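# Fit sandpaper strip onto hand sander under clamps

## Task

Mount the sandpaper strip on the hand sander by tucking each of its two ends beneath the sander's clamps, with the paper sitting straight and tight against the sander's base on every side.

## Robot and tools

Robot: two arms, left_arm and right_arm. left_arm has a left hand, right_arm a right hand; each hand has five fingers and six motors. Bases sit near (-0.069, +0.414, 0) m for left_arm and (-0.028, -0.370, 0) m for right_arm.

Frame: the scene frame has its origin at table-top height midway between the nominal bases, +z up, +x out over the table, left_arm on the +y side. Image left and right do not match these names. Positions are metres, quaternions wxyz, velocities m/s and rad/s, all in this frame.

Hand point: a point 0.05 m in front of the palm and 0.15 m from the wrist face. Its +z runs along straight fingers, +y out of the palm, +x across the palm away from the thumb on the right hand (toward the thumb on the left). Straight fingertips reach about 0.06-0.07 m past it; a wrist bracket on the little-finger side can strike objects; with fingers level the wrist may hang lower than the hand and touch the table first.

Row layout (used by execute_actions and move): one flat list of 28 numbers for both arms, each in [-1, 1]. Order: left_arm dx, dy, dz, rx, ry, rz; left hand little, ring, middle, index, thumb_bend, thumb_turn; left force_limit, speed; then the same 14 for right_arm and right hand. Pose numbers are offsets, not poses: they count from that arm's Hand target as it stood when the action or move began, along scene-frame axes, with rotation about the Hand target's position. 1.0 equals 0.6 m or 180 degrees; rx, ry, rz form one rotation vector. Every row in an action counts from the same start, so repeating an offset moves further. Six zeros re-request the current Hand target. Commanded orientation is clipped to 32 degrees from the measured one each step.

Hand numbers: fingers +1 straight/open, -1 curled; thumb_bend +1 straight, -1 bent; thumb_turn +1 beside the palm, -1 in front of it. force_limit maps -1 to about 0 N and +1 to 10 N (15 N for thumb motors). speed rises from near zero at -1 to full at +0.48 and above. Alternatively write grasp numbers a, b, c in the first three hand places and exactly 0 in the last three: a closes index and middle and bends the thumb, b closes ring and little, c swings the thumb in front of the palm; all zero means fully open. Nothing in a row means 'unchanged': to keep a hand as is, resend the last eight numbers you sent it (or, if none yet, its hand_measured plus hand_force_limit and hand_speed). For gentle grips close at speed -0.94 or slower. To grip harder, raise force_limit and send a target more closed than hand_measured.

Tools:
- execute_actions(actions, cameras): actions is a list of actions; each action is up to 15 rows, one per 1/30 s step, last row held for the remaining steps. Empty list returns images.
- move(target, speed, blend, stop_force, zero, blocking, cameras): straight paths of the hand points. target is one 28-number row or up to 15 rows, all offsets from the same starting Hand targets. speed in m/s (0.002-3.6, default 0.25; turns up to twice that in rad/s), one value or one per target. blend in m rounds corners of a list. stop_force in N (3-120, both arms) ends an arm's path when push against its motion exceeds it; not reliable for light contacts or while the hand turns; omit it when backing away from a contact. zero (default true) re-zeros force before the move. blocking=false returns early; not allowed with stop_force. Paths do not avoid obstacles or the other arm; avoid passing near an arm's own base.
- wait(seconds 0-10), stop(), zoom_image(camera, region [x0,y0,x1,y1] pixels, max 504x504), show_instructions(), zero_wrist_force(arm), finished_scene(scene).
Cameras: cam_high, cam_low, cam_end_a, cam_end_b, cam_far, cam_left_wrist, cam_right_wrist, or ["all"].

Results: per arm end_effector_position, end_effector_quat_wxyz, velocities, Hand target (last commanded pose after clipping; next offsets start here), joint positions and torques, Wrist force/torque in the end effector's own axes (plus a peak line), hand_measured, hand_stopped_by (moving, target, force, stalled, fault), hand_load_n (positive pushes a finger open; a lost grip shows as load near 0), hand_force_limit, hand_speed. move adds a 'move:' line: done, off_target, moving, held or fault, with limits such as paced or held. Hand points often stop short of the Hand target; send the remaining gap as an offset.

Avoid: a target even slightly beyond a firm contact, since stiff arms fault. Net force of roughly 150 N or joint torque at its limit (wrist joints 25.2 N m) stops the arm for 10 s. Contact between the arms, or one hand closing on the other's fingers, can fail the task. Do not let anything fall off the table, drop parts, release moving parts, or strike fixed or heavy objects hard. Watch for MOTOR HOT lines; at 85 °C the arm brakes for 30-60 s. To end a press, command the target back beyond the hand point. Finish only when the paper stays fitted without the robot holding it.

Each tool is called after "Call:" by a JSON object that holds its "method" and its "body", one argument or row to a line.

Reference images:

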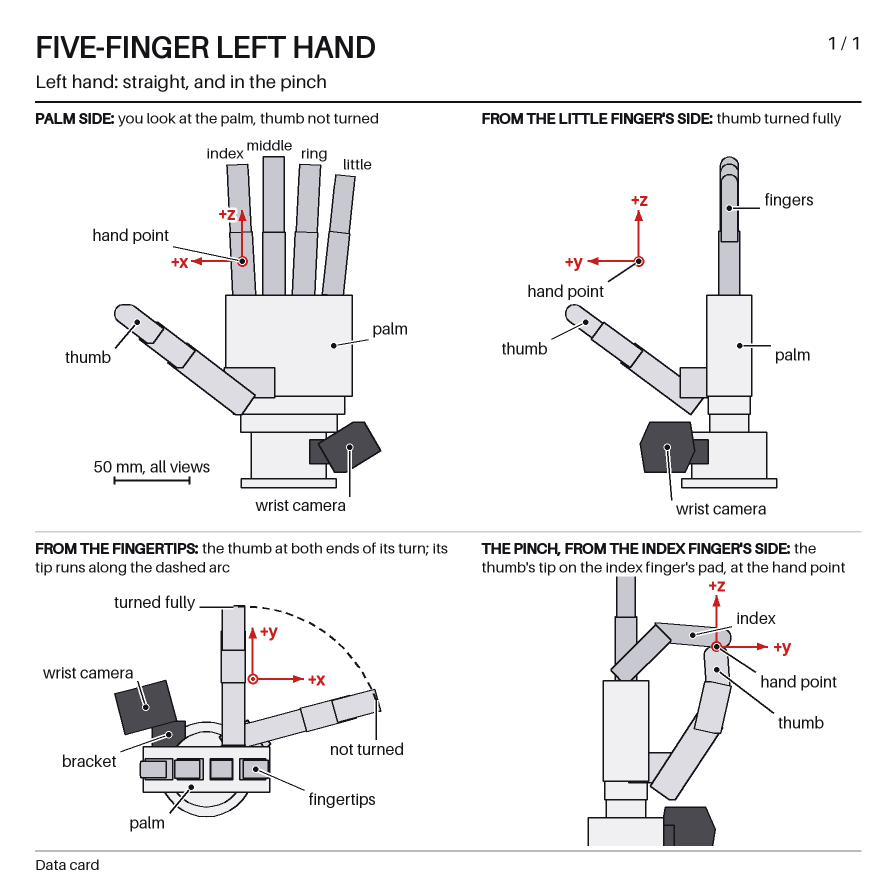

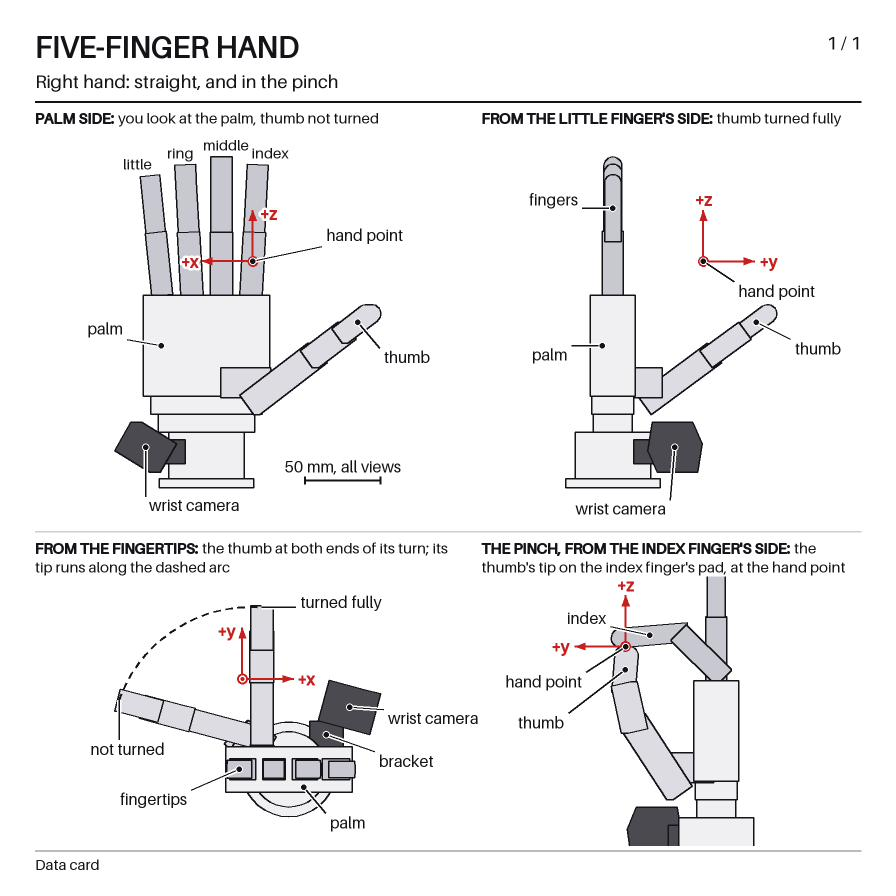

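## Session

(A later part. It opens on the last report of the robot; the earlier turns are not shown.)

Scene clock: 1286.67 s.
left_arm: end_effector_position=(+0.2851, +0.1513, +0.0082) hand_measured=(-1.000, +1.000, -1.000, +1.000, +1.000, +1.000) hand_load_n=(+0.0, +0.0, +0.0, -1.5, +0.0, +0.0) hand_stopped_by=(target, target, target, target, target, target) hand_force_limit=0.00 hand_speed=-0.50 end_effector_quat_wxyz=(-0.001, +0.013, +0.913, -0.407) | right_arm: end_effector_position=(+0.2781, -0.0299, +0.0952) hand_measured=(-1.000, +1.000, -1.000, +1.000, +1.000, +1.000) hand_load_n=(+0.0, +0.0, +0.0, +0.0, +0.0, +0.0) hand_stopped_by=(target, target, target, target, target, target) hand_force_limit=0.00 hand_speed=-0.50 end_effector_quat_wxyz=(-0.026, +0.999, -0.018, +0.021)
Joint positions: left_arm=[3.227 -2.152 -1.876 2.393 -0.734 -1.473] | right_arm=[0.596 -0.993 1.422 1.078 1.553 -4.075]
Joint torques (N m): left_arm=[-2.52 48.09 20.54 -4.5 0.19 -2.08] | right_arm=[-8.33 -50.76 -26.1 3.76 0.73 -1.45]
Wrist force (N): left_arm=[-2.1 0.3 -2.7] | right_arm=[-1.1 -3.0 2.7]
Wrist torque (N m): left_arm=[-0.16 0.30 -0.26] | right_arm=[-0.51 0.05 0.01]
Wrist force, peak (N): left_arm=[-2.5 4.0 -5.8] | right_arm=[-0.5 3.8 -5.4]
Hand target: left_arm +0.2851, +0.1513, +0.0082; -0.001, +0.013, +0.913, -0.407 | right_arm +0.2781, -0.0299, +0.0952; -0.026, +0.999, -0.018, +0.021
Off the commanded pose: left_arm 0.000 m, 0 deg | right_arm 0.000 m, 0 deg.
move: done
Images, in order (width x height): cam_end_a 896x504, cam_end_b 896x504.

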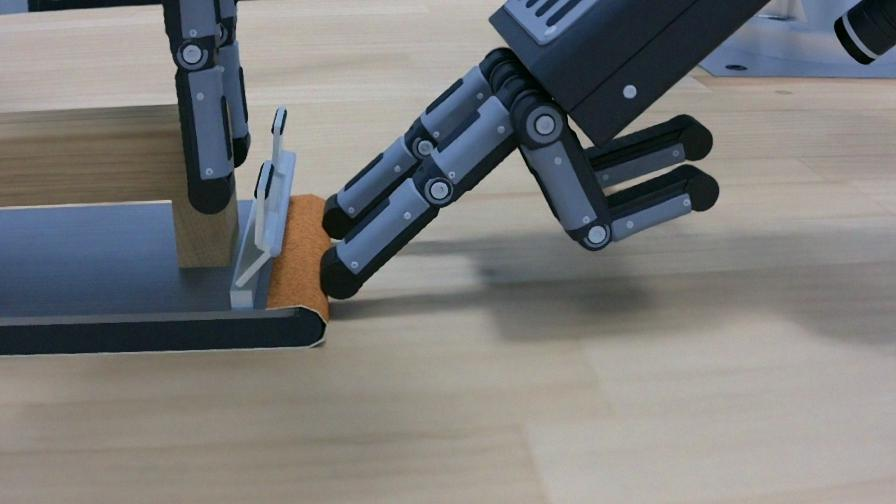

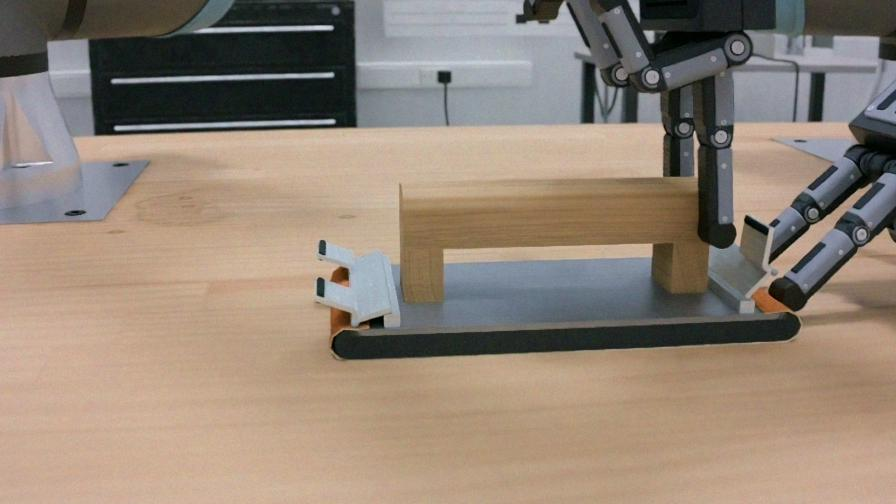

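Call:
{"method": "move", "body": {
  "target": [0,0,0,0,0,0,-1,1,-1,1,1,1,0,-0.5,0,0,0.008,0,0,0,-1,1,-1,1,1,1,0,-0.5],
  "speed": 0.02
}}

Call:
{"method": "move", "body": {
  "target": [0,0,0,0,0,0,-1,1,-1,1,1,1,0,-0.5,0,0.0117,0,0,0,0,-1,1,-1,1,1,1,0,-0.5],
  "speed": 0.012,
  "stop_force": 10,
  "cameras": ["cam_end_a","cam_end_b"]
}}

Call:
{"method": "zoom_image", "body": {
  "camera": "cam_end_a",
  "region": [180, 80, 420, 360]
}}

Scene clock: 1292.63 s.
left_arm: end_effector_position=(+0.2851, +0.1513, +0.0082) hand_measured=(-1.000, +1.000, -1.000, +1.000, +1.000, +1.000) hand_load_n=(+0.0, +0.0, +0.0, -1.0, +0.0, +0.0) hand_stopped_by=(target, target, target, target, target, target) hand_force_limit=0.00 hand_speed=-0.50 end_effector_quat_wxyz=(-0.001, +0.013, +0.913, -0.407) | right_arm: end_effector_position=(+0.2781, -0.0299, +0.1000) hand_measured=(-1.000, +1.000, -1.000, +1.000, +1.000, +1.000) hand_load_n=(+0.0, +0.0, +0.0, +0.0, +0.0, +0.0) hand_stopped_by=(target, target, target, target, target, target) hand_force_limit=0.00 hand_speed=-0.50 end_effector_quat_wxyz=(-0.026, +0.999, -0.018, +0.021)
Joint positions: left_arm=[3.227 -2.152 -1.876 2.393 -0.734 -1.473] | right_arm=[0.596 -0.998 1.416 1.089 1.553 -4.075]
Joint torques (N m): left_arm=[2.08 46.74 20.23 -2.85 0.31 -1.43] | right_arm=[-8.07 -50.53 -26.46 3.87 1.64 -1.07]
Wrist force (N): left_arm=[-2.3 0.4 -2.6] | right_arm=[-0.9 -3.4 2.8]
Wrist torque (N m): left_arm=[-0.17 0.32 -0.27] | right_arm=[-0.58 0.02 0.02]
Wrist force, peak (N): left_arm=[-2.5 0.2 -2.7] | right_arm=[-0.7 -3.6 3.2]
Hand target: left_arm +0.2851, +0.1513, +0.0082; -0.001, +0.013, +0.913, -0.407 | right_arm +0.2781, -0.0299, +0.1000; -0.026, +0.999, -0.018, +0.021
Off the commanded pose: left_arm 0.000 m, 0 deg | right_arm 0.000 m, 0 deg.
move: done

Scene clock: 1294.00 s.
left_arm: end_effector_position=(+0.2851, +0.1513, +0.0082) hand_measured=(-1.000, +1.000, -1.000, +1.000, +1.000, +1.000) hand_load_n=(+0.0, +0.0, +0.0, -1.5, +0.0, +0.0) hand_stopped_by=(target, target, target, target, target, target) hand_force_limit=0.00 hand_speed=-0.50 end_effector_quat_wxyz=(-0.001, +0.013, +0.913, -0.407) | right_arm: end_effector_position=(+0.2781, -0.0229, +0.1000) hand_measured=(-1.000, +1.000, -1.000, +1.000, +1.000, +1.000) hand_load_n=(+0.0, +0.0, +0.0, +0.0, +0.0, +0.0) hand_stopped_by=(target, target, target, target, target, target) hand_force_limit=0.00 hand_speed=-0.50 end_effector_quat_wxyz=(-0.026, +0.999, -0.018, +0.021)
Joint positions: left_arm=[3.227 -2.152 -1.876 2.393 -0.734 -1.473] | right_arm=[0.607 -0.986 1.396 1.096 1.554 -4.063]
Joint torques (N m): left_arm=[1.74 47.43 20.35 -2.2 0.23 -1.18] | right_arm=[10.35 -27.68 -26.26 3.52 2.65 1.39]
Wrist force (N): left_arm=[-2.2 0.0 -2.7] | right_arm=[-0.8 -3.0 3.1]
Wrist torque (N m): left_arm=[-0.19 0.32 -0.26] | right_arm=[-0.54 -0.01 -0.14]
Wrist force, peak (N): left_arm=[-2.6 0.1 -2.8] | right_arm=[-0.6 -3.8 2.8]
Hand target: left_arm +0.2851, +0.1513, +0.0082; -0.001, +0.013, +0.913, -0.407 | right_arm +0.2781, -0.0229, +0.1000; -0.026, +0.999, -0.018, +0.021
Off the commanded pose: left_arm 0.000 m, 0 deg | right_arm 0.000 m, 0 deg.
move: done
Images, in order (width x height): cam_end_a 896x504, cam_end_b 896x504.

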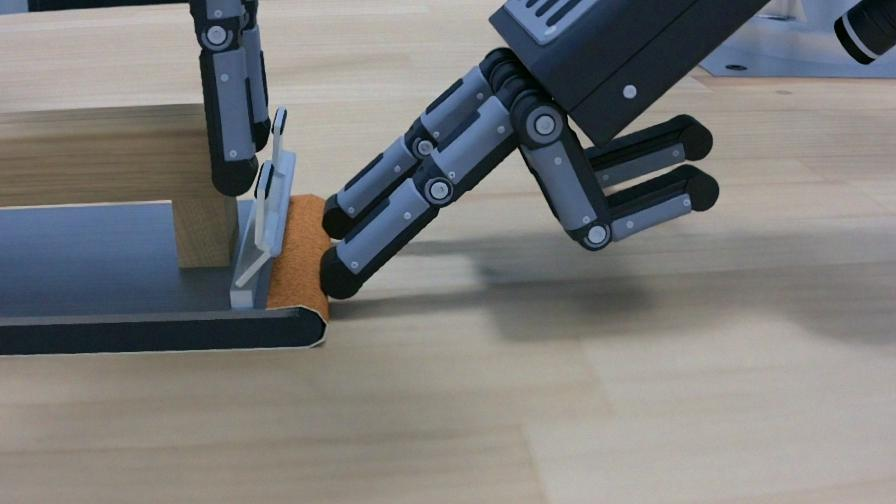

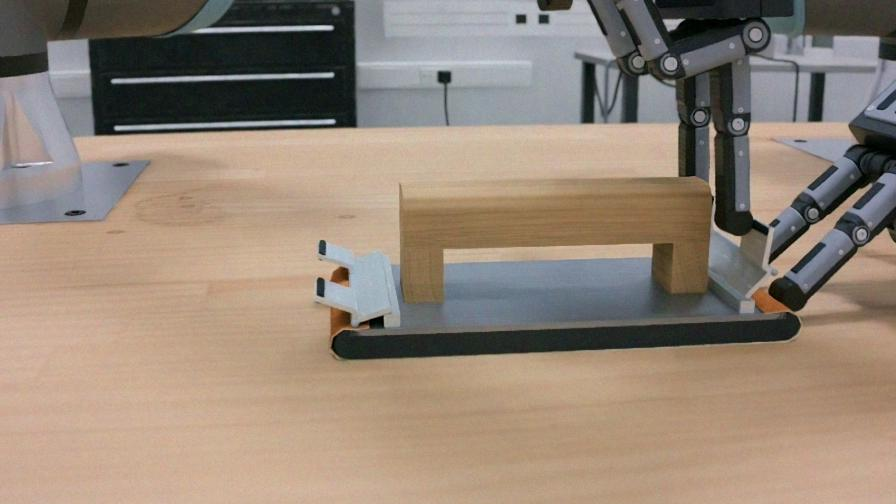

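Scaled by 1.800 from the camera's 896x504 image, which has a finer 1280x720 frame.

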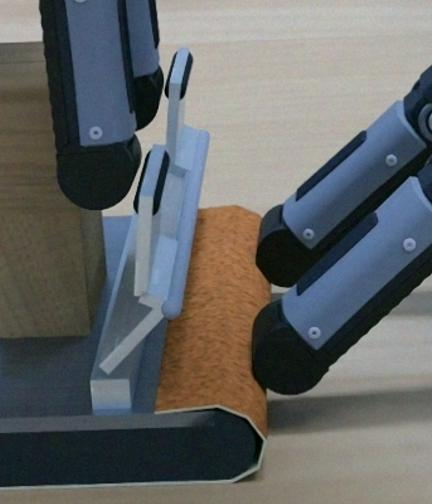

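Call:
{"method": "move", "body": {
  "target": [0,0,0,0,0,0,-1,1,-1,1,1,1,0,-0.5,0,0.0117,-0.001,0,0,0,-1,1,-1,1,1,1,0,-0.5],
  "speed": 0.01,
  "stop_force": 10,
  "cameras": ["cam_end_a","cam_end_b"]
}}

Call:
{"method": "zoom_image", "body": {
  "camera": "cam_end_a",
  "region": [180, 80, 420, 360]
}}

Scene clock: 1297.30 s.
left_arm: end_effector_position=(+0.2851, +0.1513, +0.0082) hand_measured=(-1.000, +1.000, -1.000, +1.000, +1.000, +1.000) hand_load_n=(+0.0, -0.5, +0.0, -1.5, +0.0, +0.0) hand_stopped_by=(target, target, target, target, target, target) hand_force_limit=0.00 hand_speed=-0.50 end_effector_quat_wxyz=(-0.001, +0.013, +0.913, -0.407) | right_arm: end_effector_position=(+0.2781, -0.0158, +0.0994) hand_measured=(-1.000, +1.000, -1.000, +1.000, +1.000, +1.000) hand_load_n=(+0.0, -0.5, +0.0, -0.5, +0.0, +0.0) hand_stopped_by=(target, target, target, target, target, target) hand_force_limit=0.00 hand_speed=-0.50 end_effector_quat_wxyz=(-0.026, +0.999, -0.018, +0.021)
Joint positions: left_arm=[3.227 -2.152 -1.876 2.393 -0.734 -1.473] | right_arm=[0.619 -0.973 1.376 1.103 1.555 -4.052]
Joint torques (N m): left_arm=[2.5 46.21 19.86 -1.92 0.27 -0.6] | right_arm=[9.91 -27.72 -25.41 3.64 2.27 1.31]
Wrist force (N): left_arm=[-2.2 0.4 -3.1] | right_arm=[-0.7 -2.7 3.1]
Wrist torque (N m): left_arm=[-0.14 0.31 -0.26] | right_arm=[-0.55 -0.01 -0.15]
Wrist force, peak (N): left_arm=[-2.3 1.0 -5.1] | right_arm=[-0.6 2.8 5.6]
Hand target: left_arm +0.2851, +0.1513, +0.0082; -0.001, +0.013, +0.913, -0.407 | right_arm +0.2781, -0.0159, +0.0994; -0.026, +0.999, -0.018, +0.021
Off the commanded pose: left_arm 0.000 m, 0 deg | right_arm 0.000 m, 0 deg.
move: done
Images, in order (width x height): cam_end_a 896x504, cam_end_b 896x504.

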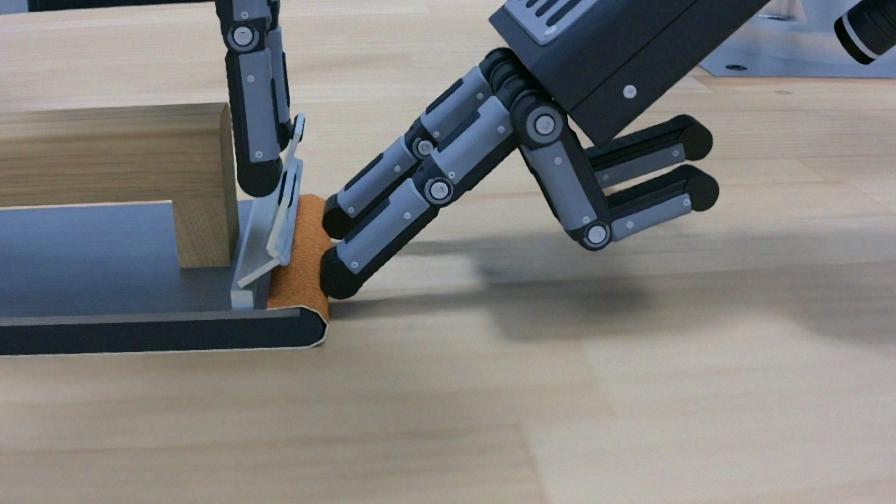

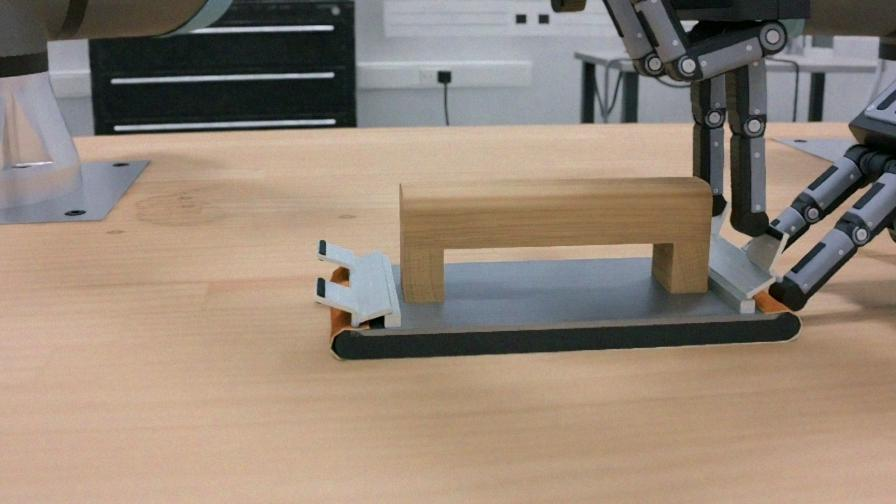

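Scaled by 1.800 from the camera's 896x504 image, which has a finer 1280x720 frame.

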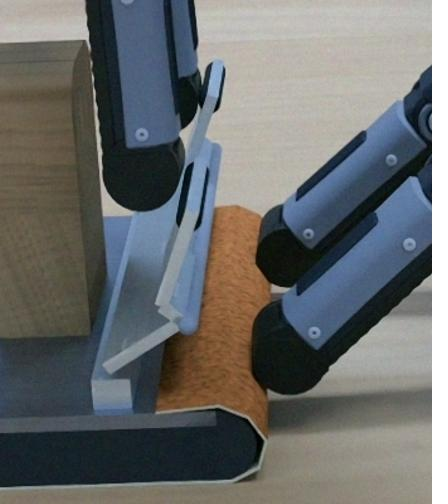

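Call:
{"method": "move", "body": {
  "target": [0,0,0,0,0,0,-1,1,-1,1,1,1,0,-0.5,0,0.0075,-0.001,0,0,0,-1,1,-1,1,1,1,0,-0.5],
  "speed": 0.01,
  "stop_force": 10,
  "cameras": ["cam_end_a","cam_end_b"]
}}

Call:
{"method": "zoom_image", "body": {
  "camera": "cam_end_a",
  "region": [180, 80, 420, 360]
}}

Scene clock: 1302.17 s.
left_arm: end_effector_position=(+0.2851, +0.1513, +0.0082) hand_measured=(-1.000, +1.000, -1.000, +1.000, +1.000, +1.000) hand_load_n=(+0.0, +0.0, +0.0, -0.5, +0.0, +0.0) hand_stopped_by=(target, target, target, target, target, target) hand_force_limit=0.00 hand_speed=-0.50 end_effector_quat_wxyz=(-0.001, +0.013, +0.913, -0.407) | right_arm: end_effector_position=(+0.2781, -0.0114, +0.0988) hand_measured=(-1.000, +1.000, -1.000, +1.000, +1.000, +1.000) hand_load_n=(+0.5, +0.0, +0.0, +0.0, +0.0, +0.0) hand_stopped_by=(target, target, target, target, target, target) hand_force_limit=0.00 hand_speed=-0.50 end_effector_quat_wxyz=(-0.026, +0.999, -0.018, +0.021)
Joint positions: left_arm=[3.227 -2.152 -1.876 2.393 -0.734 -1.473] | right_arm=[0.626 -0.965 1.364 1.107 1.555 -4.045]
Joint torques (N m): left_arm=[1.65 45.08 18 -1.98 0.25 0.18] | right_arm=[10.59 -28.29 -26.14 3.65 2.52 1.23]
Wrist force (N): left_arm=[-2.4 -1.3 -1.3] | right_arm=[-0.7 -3.2 2.6]
Wrist torque (N m): left_arm=[-0.24 0.35 -0.27] | right_arm=[-0.53 0.00 -0.16]
Wrist force, peak (N): left_arm=[-2.4 -1.0 -3.9] | right_arm=[-0.6 -3.6 3.2]
Hand target: left_arm +0.2851, +0.1513, +0.0082; -0.001, +0.013, +0.913, -0.407 | right_arm +0.2781, -0.0114, +0.0988; -0.026, +0.999, -0.018, +0.021
Off the commanded pose: left_arm 0.000 m, 0 deg | right_arm 0.000 m, 0 deg.
move: done
Images, in order (width x height): cam_end_a 896x504, cam_end_b 896x504.

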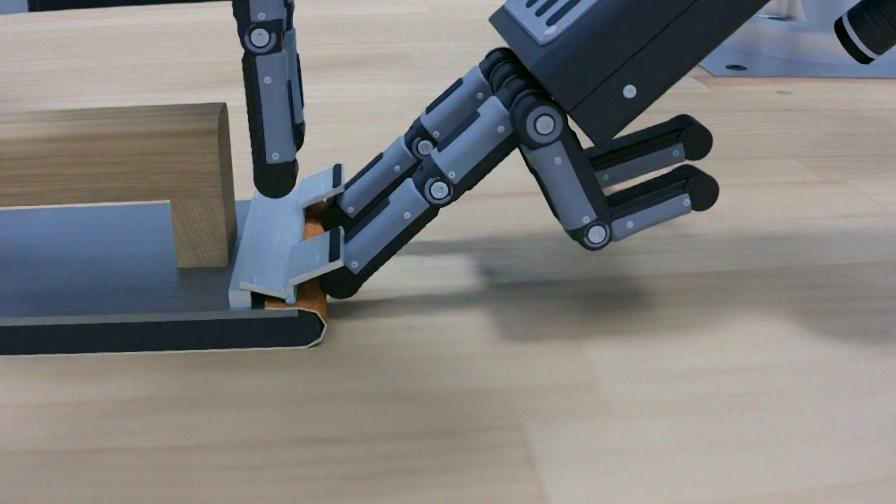

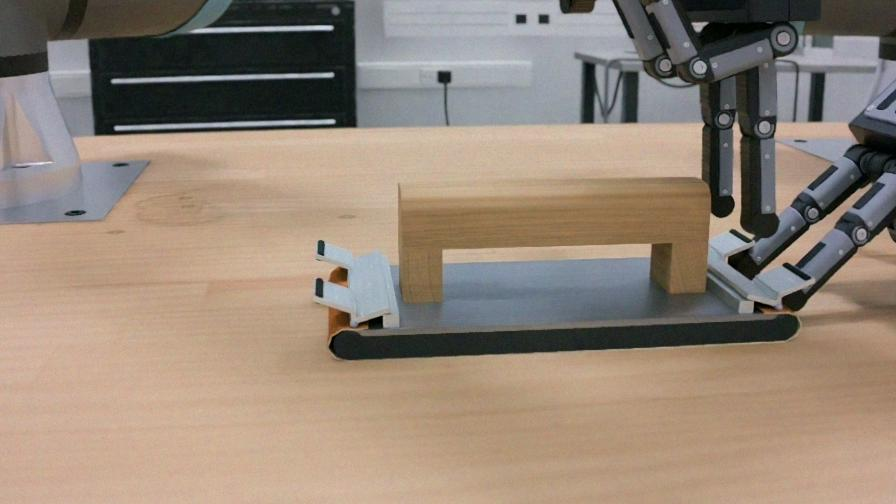

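Scaled by 1.800 from the camera's 896x504 image, which has a finer 1280x720 frame.

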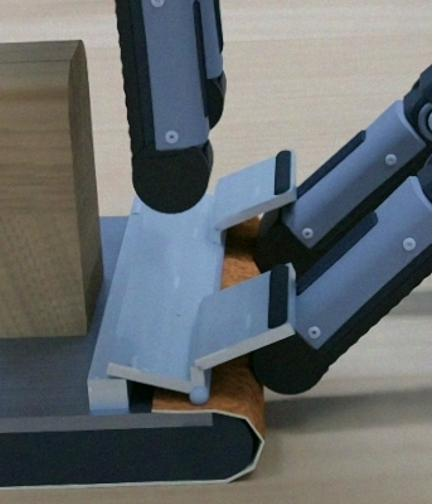

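Call:
{"method": "zoom_image", "body": {
  "camera": "cam_end_a",
  "region": [220, 260, 380, 370]
}}

Call:
{"method": "zoom_image", "body": {
  "camera": "cam_end_b",
  "region": [700, 250, 860, 360]
}}

Call:
{"method": "zoom_image", "body": {
  "camera": "cam_end_b",
  "region": [300, 260, 460, 370]
}}

Scaled by 3.150 from the camera's 896x504 image, which has a finer 1280x720 frame.

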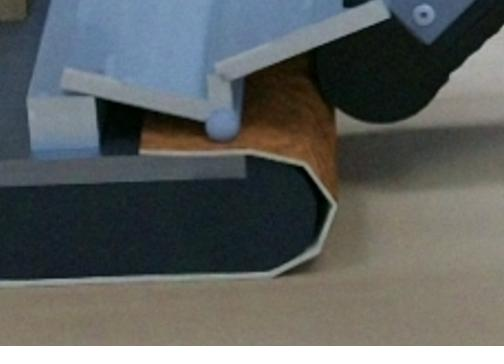

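Scaled by 3.150 from the camera's 896x504 image, which has a finer 1280x720 frame.

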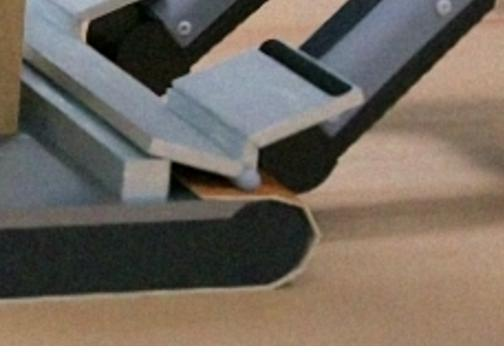

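Scaled by 3.150 from the camera's 896x504 image, which has a finer 1280x720 frame.

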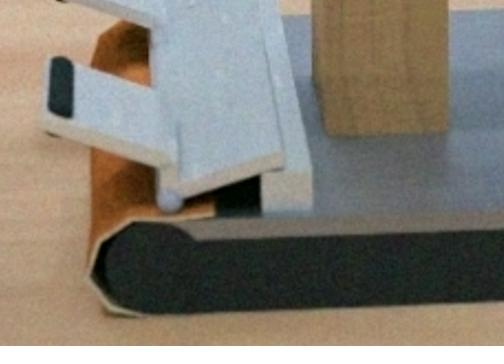

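Call:
{"method": "move", "body": {
  "target": [
    [0,0.0333,0,0,0,0,-1,1,-1,1,1,1,0,-0.5,0,0,0.0333,0,0,0,-1,1,-1,1,1,1,0,-0.5],
    [0,0.1,0.1,0,0,0,-1,1,-1,1,1,1,0,-0.5,0,-0.02,0.15,0,0,0,-1,1,-1,1,1,1,0,-0.5]
  ],
  "speed": 0.04,
  "cameras": ["cam_high","cam_end_a","cam_end_b","cam_far","cam_right_wrist"]
}}

Call:
{"method": "zoom_image", "body": {
  "camera": "cam_end_a",
  "region": [220, 150, 380, 370]
}}

Call:
{"method": "zoom_image", "body": {
  "camera": "cam_end_b",
  "region": [700, 220, 860, 360]
}}

Call:
{"method": "zoom_image", "body": {
  "camera": "cam_high",
  "region": [400, 110, 520, 190]
}}

Scene clock: 1311.33 s.
left_arm: end_effector_position=(+0.2851, +0.2112, +0.0681) hand_measured=(-1.000, +1.000, -1.000, +1.000, +1.000, +1.000) hand_load_n=(+0.0, +0.0, +0.0, +0.0, +0.0, +0.0) hand_stopped_by=(target, target, target, target, target, target) hand_force_limit=0.00 hand_speed=-0.50 end_effector_quat_wxyz=(-0.001, +0.013, +0.913, -0.407) | right_arm: end_effector_position=(+0.2781, -0.0233, +0.1888) hand_measured=(-1.000, +1.000, -1.000, +1.000, +1.000, +1.000) hand_load_n=(+0.0, +0.0, +0.0, +0.0, +0.0, +0.0) hand_stopped_by=(target, target, target, target, target, target) hand_force_limit=0.00 hand_speed=-0.50 end_effector_quat_wxyz=(-0.026, +0.999, -0.018, +0.021)
Joint positions: left_arm=[3.386 -2.044 -1.905 2.144 -0.758 -1.241] | right_arm=[0.607 -1.053 1.264 1.295 1.554 -4.064]
Joint torques (N m): left_arm=[9.55 45.86 20.77 -5.43 -0.76 2.92] | right_arm=[-9.03 -50.14 -27.45 3.53 -2.79 -1.4]
Wrist force (N): left_arm=[-2.4 -1.6 -1.2] | right_arm=[-0.5 -3.6 3.2]
Wrist torque (N m): left_arm=[-0.27 0.32 -0.36] | right_arm=[-0.63 -0.05 0.02]
Wrist force, peak (N): left_arm=[-2.4 -1.5 -1.6] | right_arm=[-0.7 -3.5 3.4]
Hand target: left_arm +0.2851, +0.2113, +0.0682; -0.001, +0.013, +0.913, -0.407 | right_arm +0.2781, -0.0234, +0.1888; -0.026, +0.999, -0.018, +0.021
Off the commanded pose: left_arm 0.000 m, 0 deg | right_arm 0.000 m, 0 deg.
move: done
camera_calibration:
cam_right_wrist: T_world_to_cam=[[0.20984, -0.976985, -0.0382989, -0.0710274], [-0.871903, -0.204708, 0.444837, 0.157155], [-0.44244, -0.0599519, -0.894792, 0.406003], [0, 0, 0, 1]] pos_world=[0.33156, -0.0128811, 0.29066]
Images, in order (width x height): cam_high 896x504, cam_end_a 896x504, cam_end_b 896x504, cam_far 896x504, cam_right_wrist 672x504.

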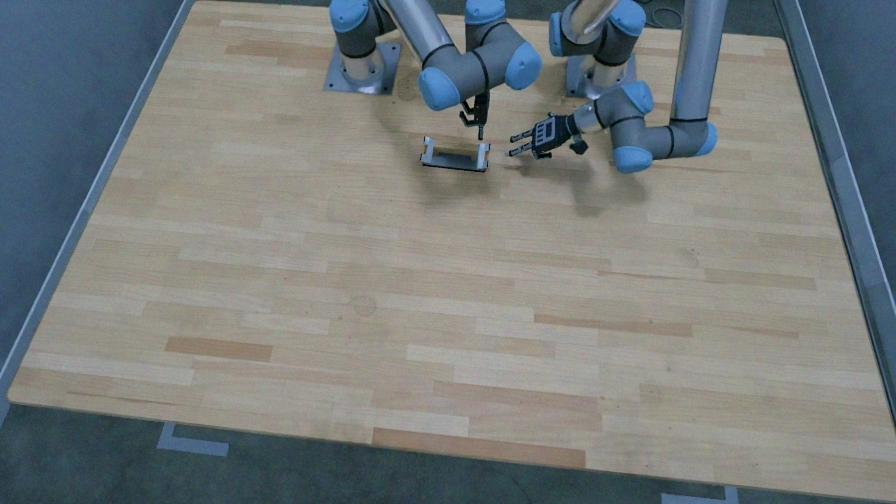

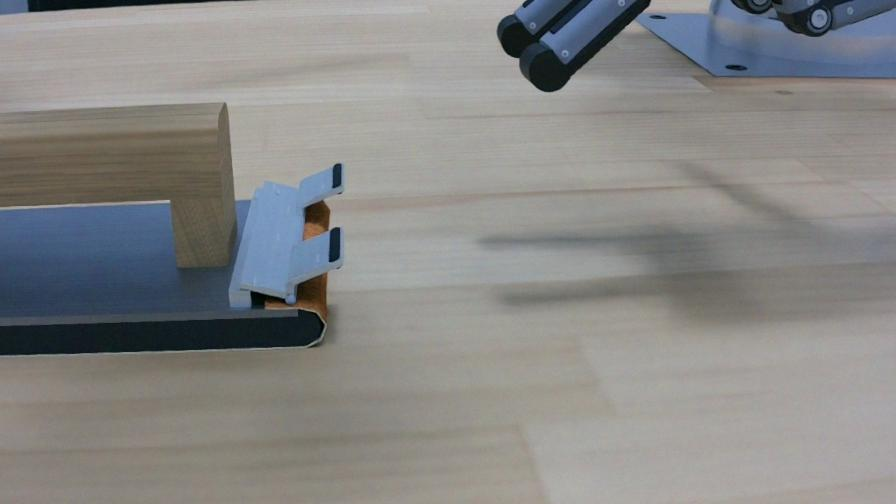

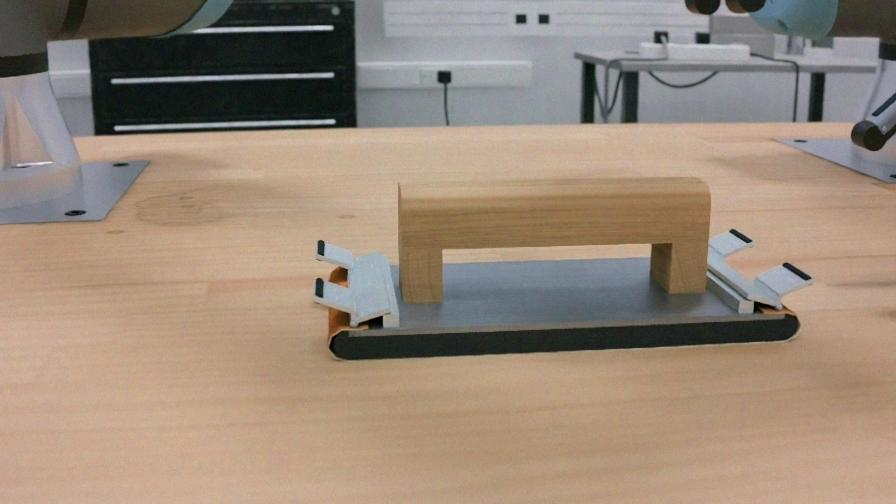

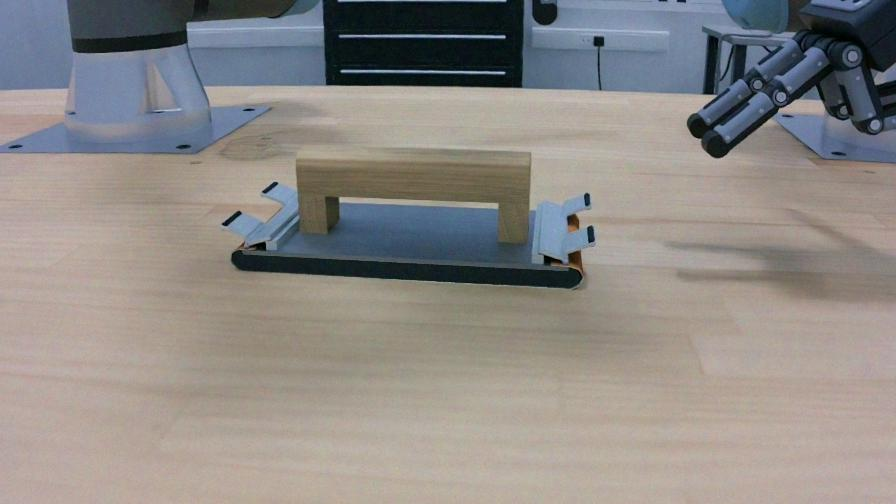

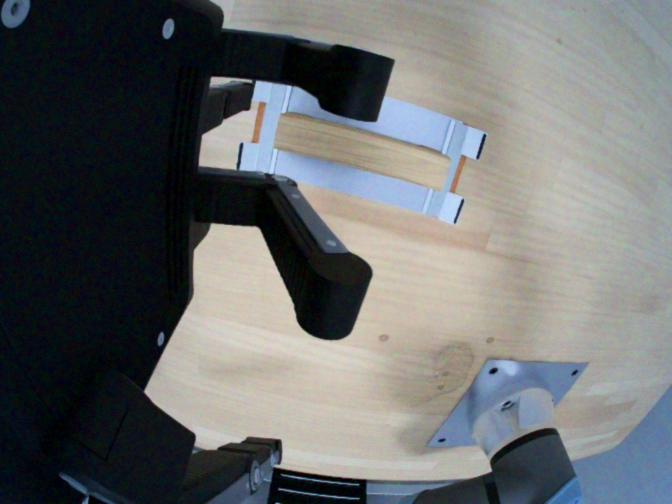

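Scaled by 2.291 from the camera's 896x504 image, which has a finer 1280x720 frame.

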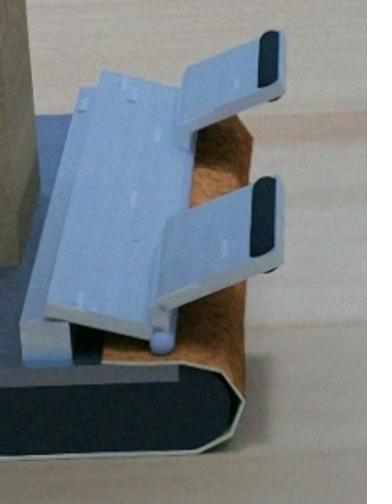

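Scaled by 3.150 from the camera's 896x504 image, which has a finer 1280x720 frame.

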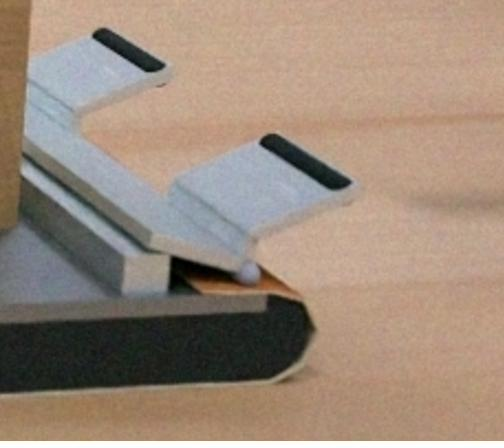

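Scaled by 4.200 from the camera's 896x504 image, which has a finer 1280x720 frame.

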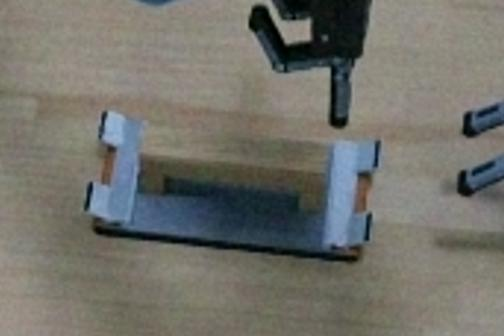

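Call:
{"method": "zoom_image", "body": {
  "camera": "cam_end_b",
  "region": [310, 290, 410, 370]
}}

Call:
{"method": "zoom_image", "body": {
  "camera": "cam_far",
  "region": [210, 220, 310, 300]
}}

Call:
{"method": "zoom_image", "body": {
  "camera": "cam_end_b",
  "region": [730, 280, 830, 360]
}}

Call:
{"method": "zoom_image", "body": {
  "camera": "cam_end_a",
  "region": [250, 280, 350, 360]
}}

Scaled by 5.040 from the camera's 896x504 image, which has a finer 1280x720 frame.

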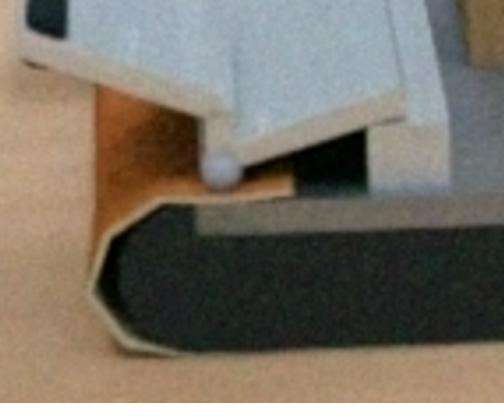

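Scaled by 5.040 from the camera's 896x504 image, which has a finer 1280x720 frame.

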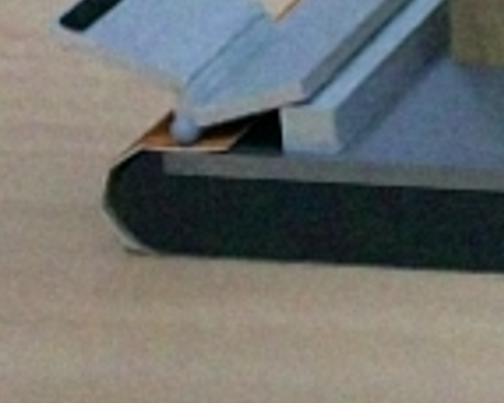

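Scaled by 5.040 from the camera's 896x504 image, which has a finer 1280x720 frame.

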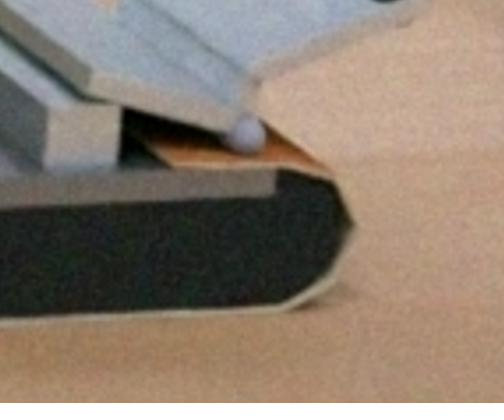

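Scaled by 5.040 from the camera's 896x504 image, which has a finer 1280x720 frame.

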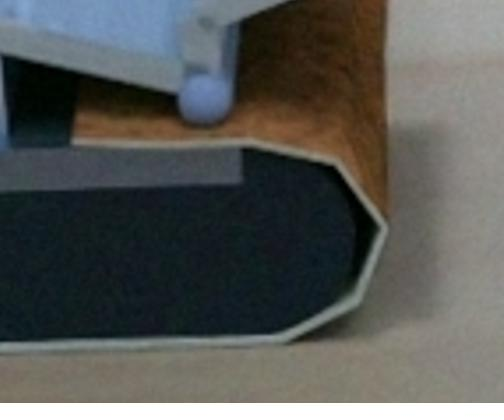

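Call:
{"method": "execute_actions", "body": {
  "actions": [],
  "cameras": ["cam_left_wrist","cam_high"]
}}

Scene clock: 1318.00 s.
left_arm: end_effector_position=(+0.2851, +0.2113, +0.0682) hand_measured=(-1.000, +1.000, -1.000, +1.000, +1.000, +1.000) hand_load_n=(+0.0, -0.5, +0.0, +0.0, +0.0, +0.0) hand_stopped_by=(target, target, target, target, target, target) hand_force_limit=0.00 hand_speed=-0.50 end_effector_quat_wxyz=(-0.001, +0.013, +0.913, -0.407) | right_arm: end_effector_position=(+0.2781, -0.0234, +0.1888) hand_measured=(-1.000, +1.000, -1.000, +1.000, +1.000, +1.000) hand_load_n=(+0.5, +0.0, +0.0, -0.5, +0.0, +0.0) hand_stopped_by=(target, target, target, target, target, target) hand_force_limit=0.00 hand_speed=-0.50 end_effector_quat_wxyz=(-0.026, +0.999, -0.018, +0.021)
Joint positions: left_arm=[3.386 -2.044 -1.905 2.144 -0.758 -1.241] | right_arm=[0.607 -1.053 1.264 1.295 1.554 -4.064]
Joint velocities: within noise
Joint torques (N m): left_arm=[8.91 45.26 21.48 -5.48 -0.87 2.85] | right_arm=[-8.46 -49.64 -26.8 3.52 -2.86 -1.31]
Motor temperatures (°C): left_arm=[34 34 35 39 45 44] | right_arm=[33 37 33 39 40 47]
Wrist force (N): left_arm=[-2.6 -1.3 -1.1] | right_arm=[-0.5 -3.3 3.1]
Wrist torque (N m): left_arm=[-0.22 0.35 -0.38] | right_arm=[-0.56 -0.05 0.04]
Wrist force, peak (N): left_arm=[-2.7 -1.5 -1.2] | right_arm=[-1.0 -3.4 3.3]
Hand target: left_arm +0.2851, +0.2113, +0.0682; -0.001, +0.013, +0.913, -0.407 | right_arm +0.2781, -0.0234, +0.1888; -0.026, +0.999, -0.018, +0.021
Off the commanded pose: left_arm 0.000 m, 0 deg | right_arm 0.000 m, 0 deg.
camera_calibration:
cam_left_wrist: T_world_to_cam=[[-0.298636, -0.662162, 0.687283, 0.18352], [-0.801316, 0.565124, 0.196284, 0.0874418], [-0.518372, -0.492113, -0.699368, 0.412246], [0, 0, 0, 1]] pos_world=[0.338571, 0.274976, 0.145018]
Images, in order (width x height): cam_high 896x504, cam_left_wrist 672x504.

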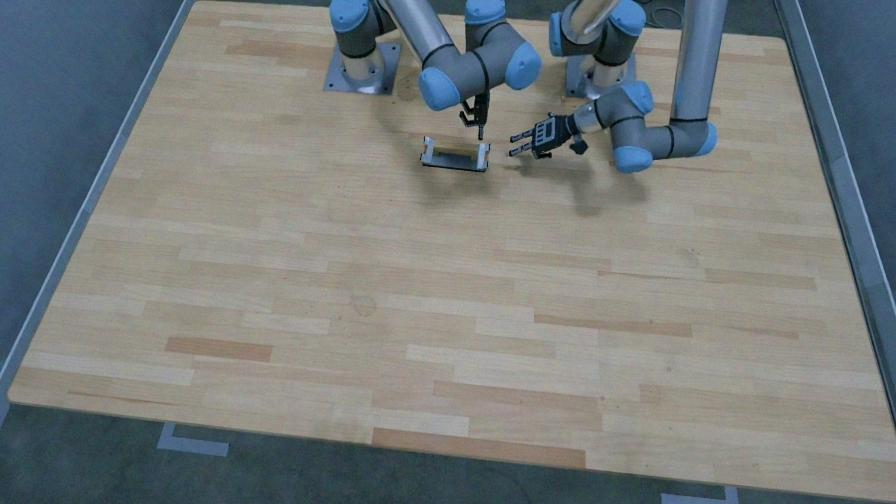

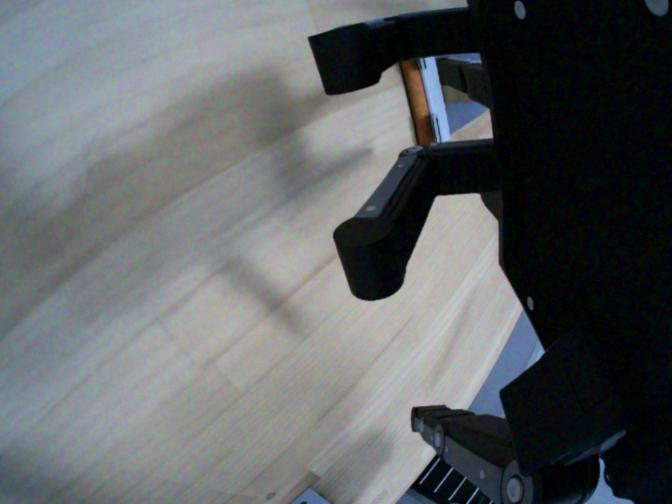

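Call:
{"method": "zoom_image", "body": {
  "camera": "cam_left_wrist",
  "region": [370, 40, 500, 160]
}}

Call:
{"method": "zoom_image", "body": {
  "camera": "cam_high",
  "region": [415, 130, 495, 180]
}}

Scaled by 3.877 from the camera's 672x504 image, which has a finer 960x720 frame.

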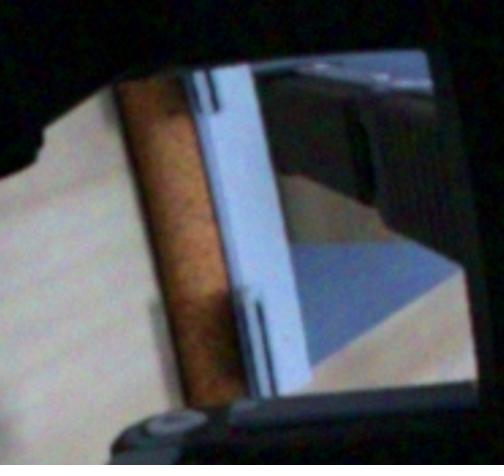

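Scaled by 6.300 from the camera's 896x504 image, which has a finer 1280x720 frame.

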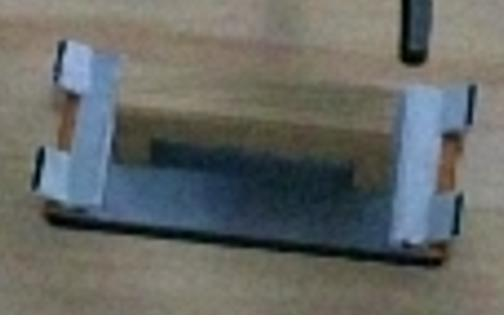

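Call:
{"method": "finished_scene", "body": {

}}

The scene is finished: the task was done.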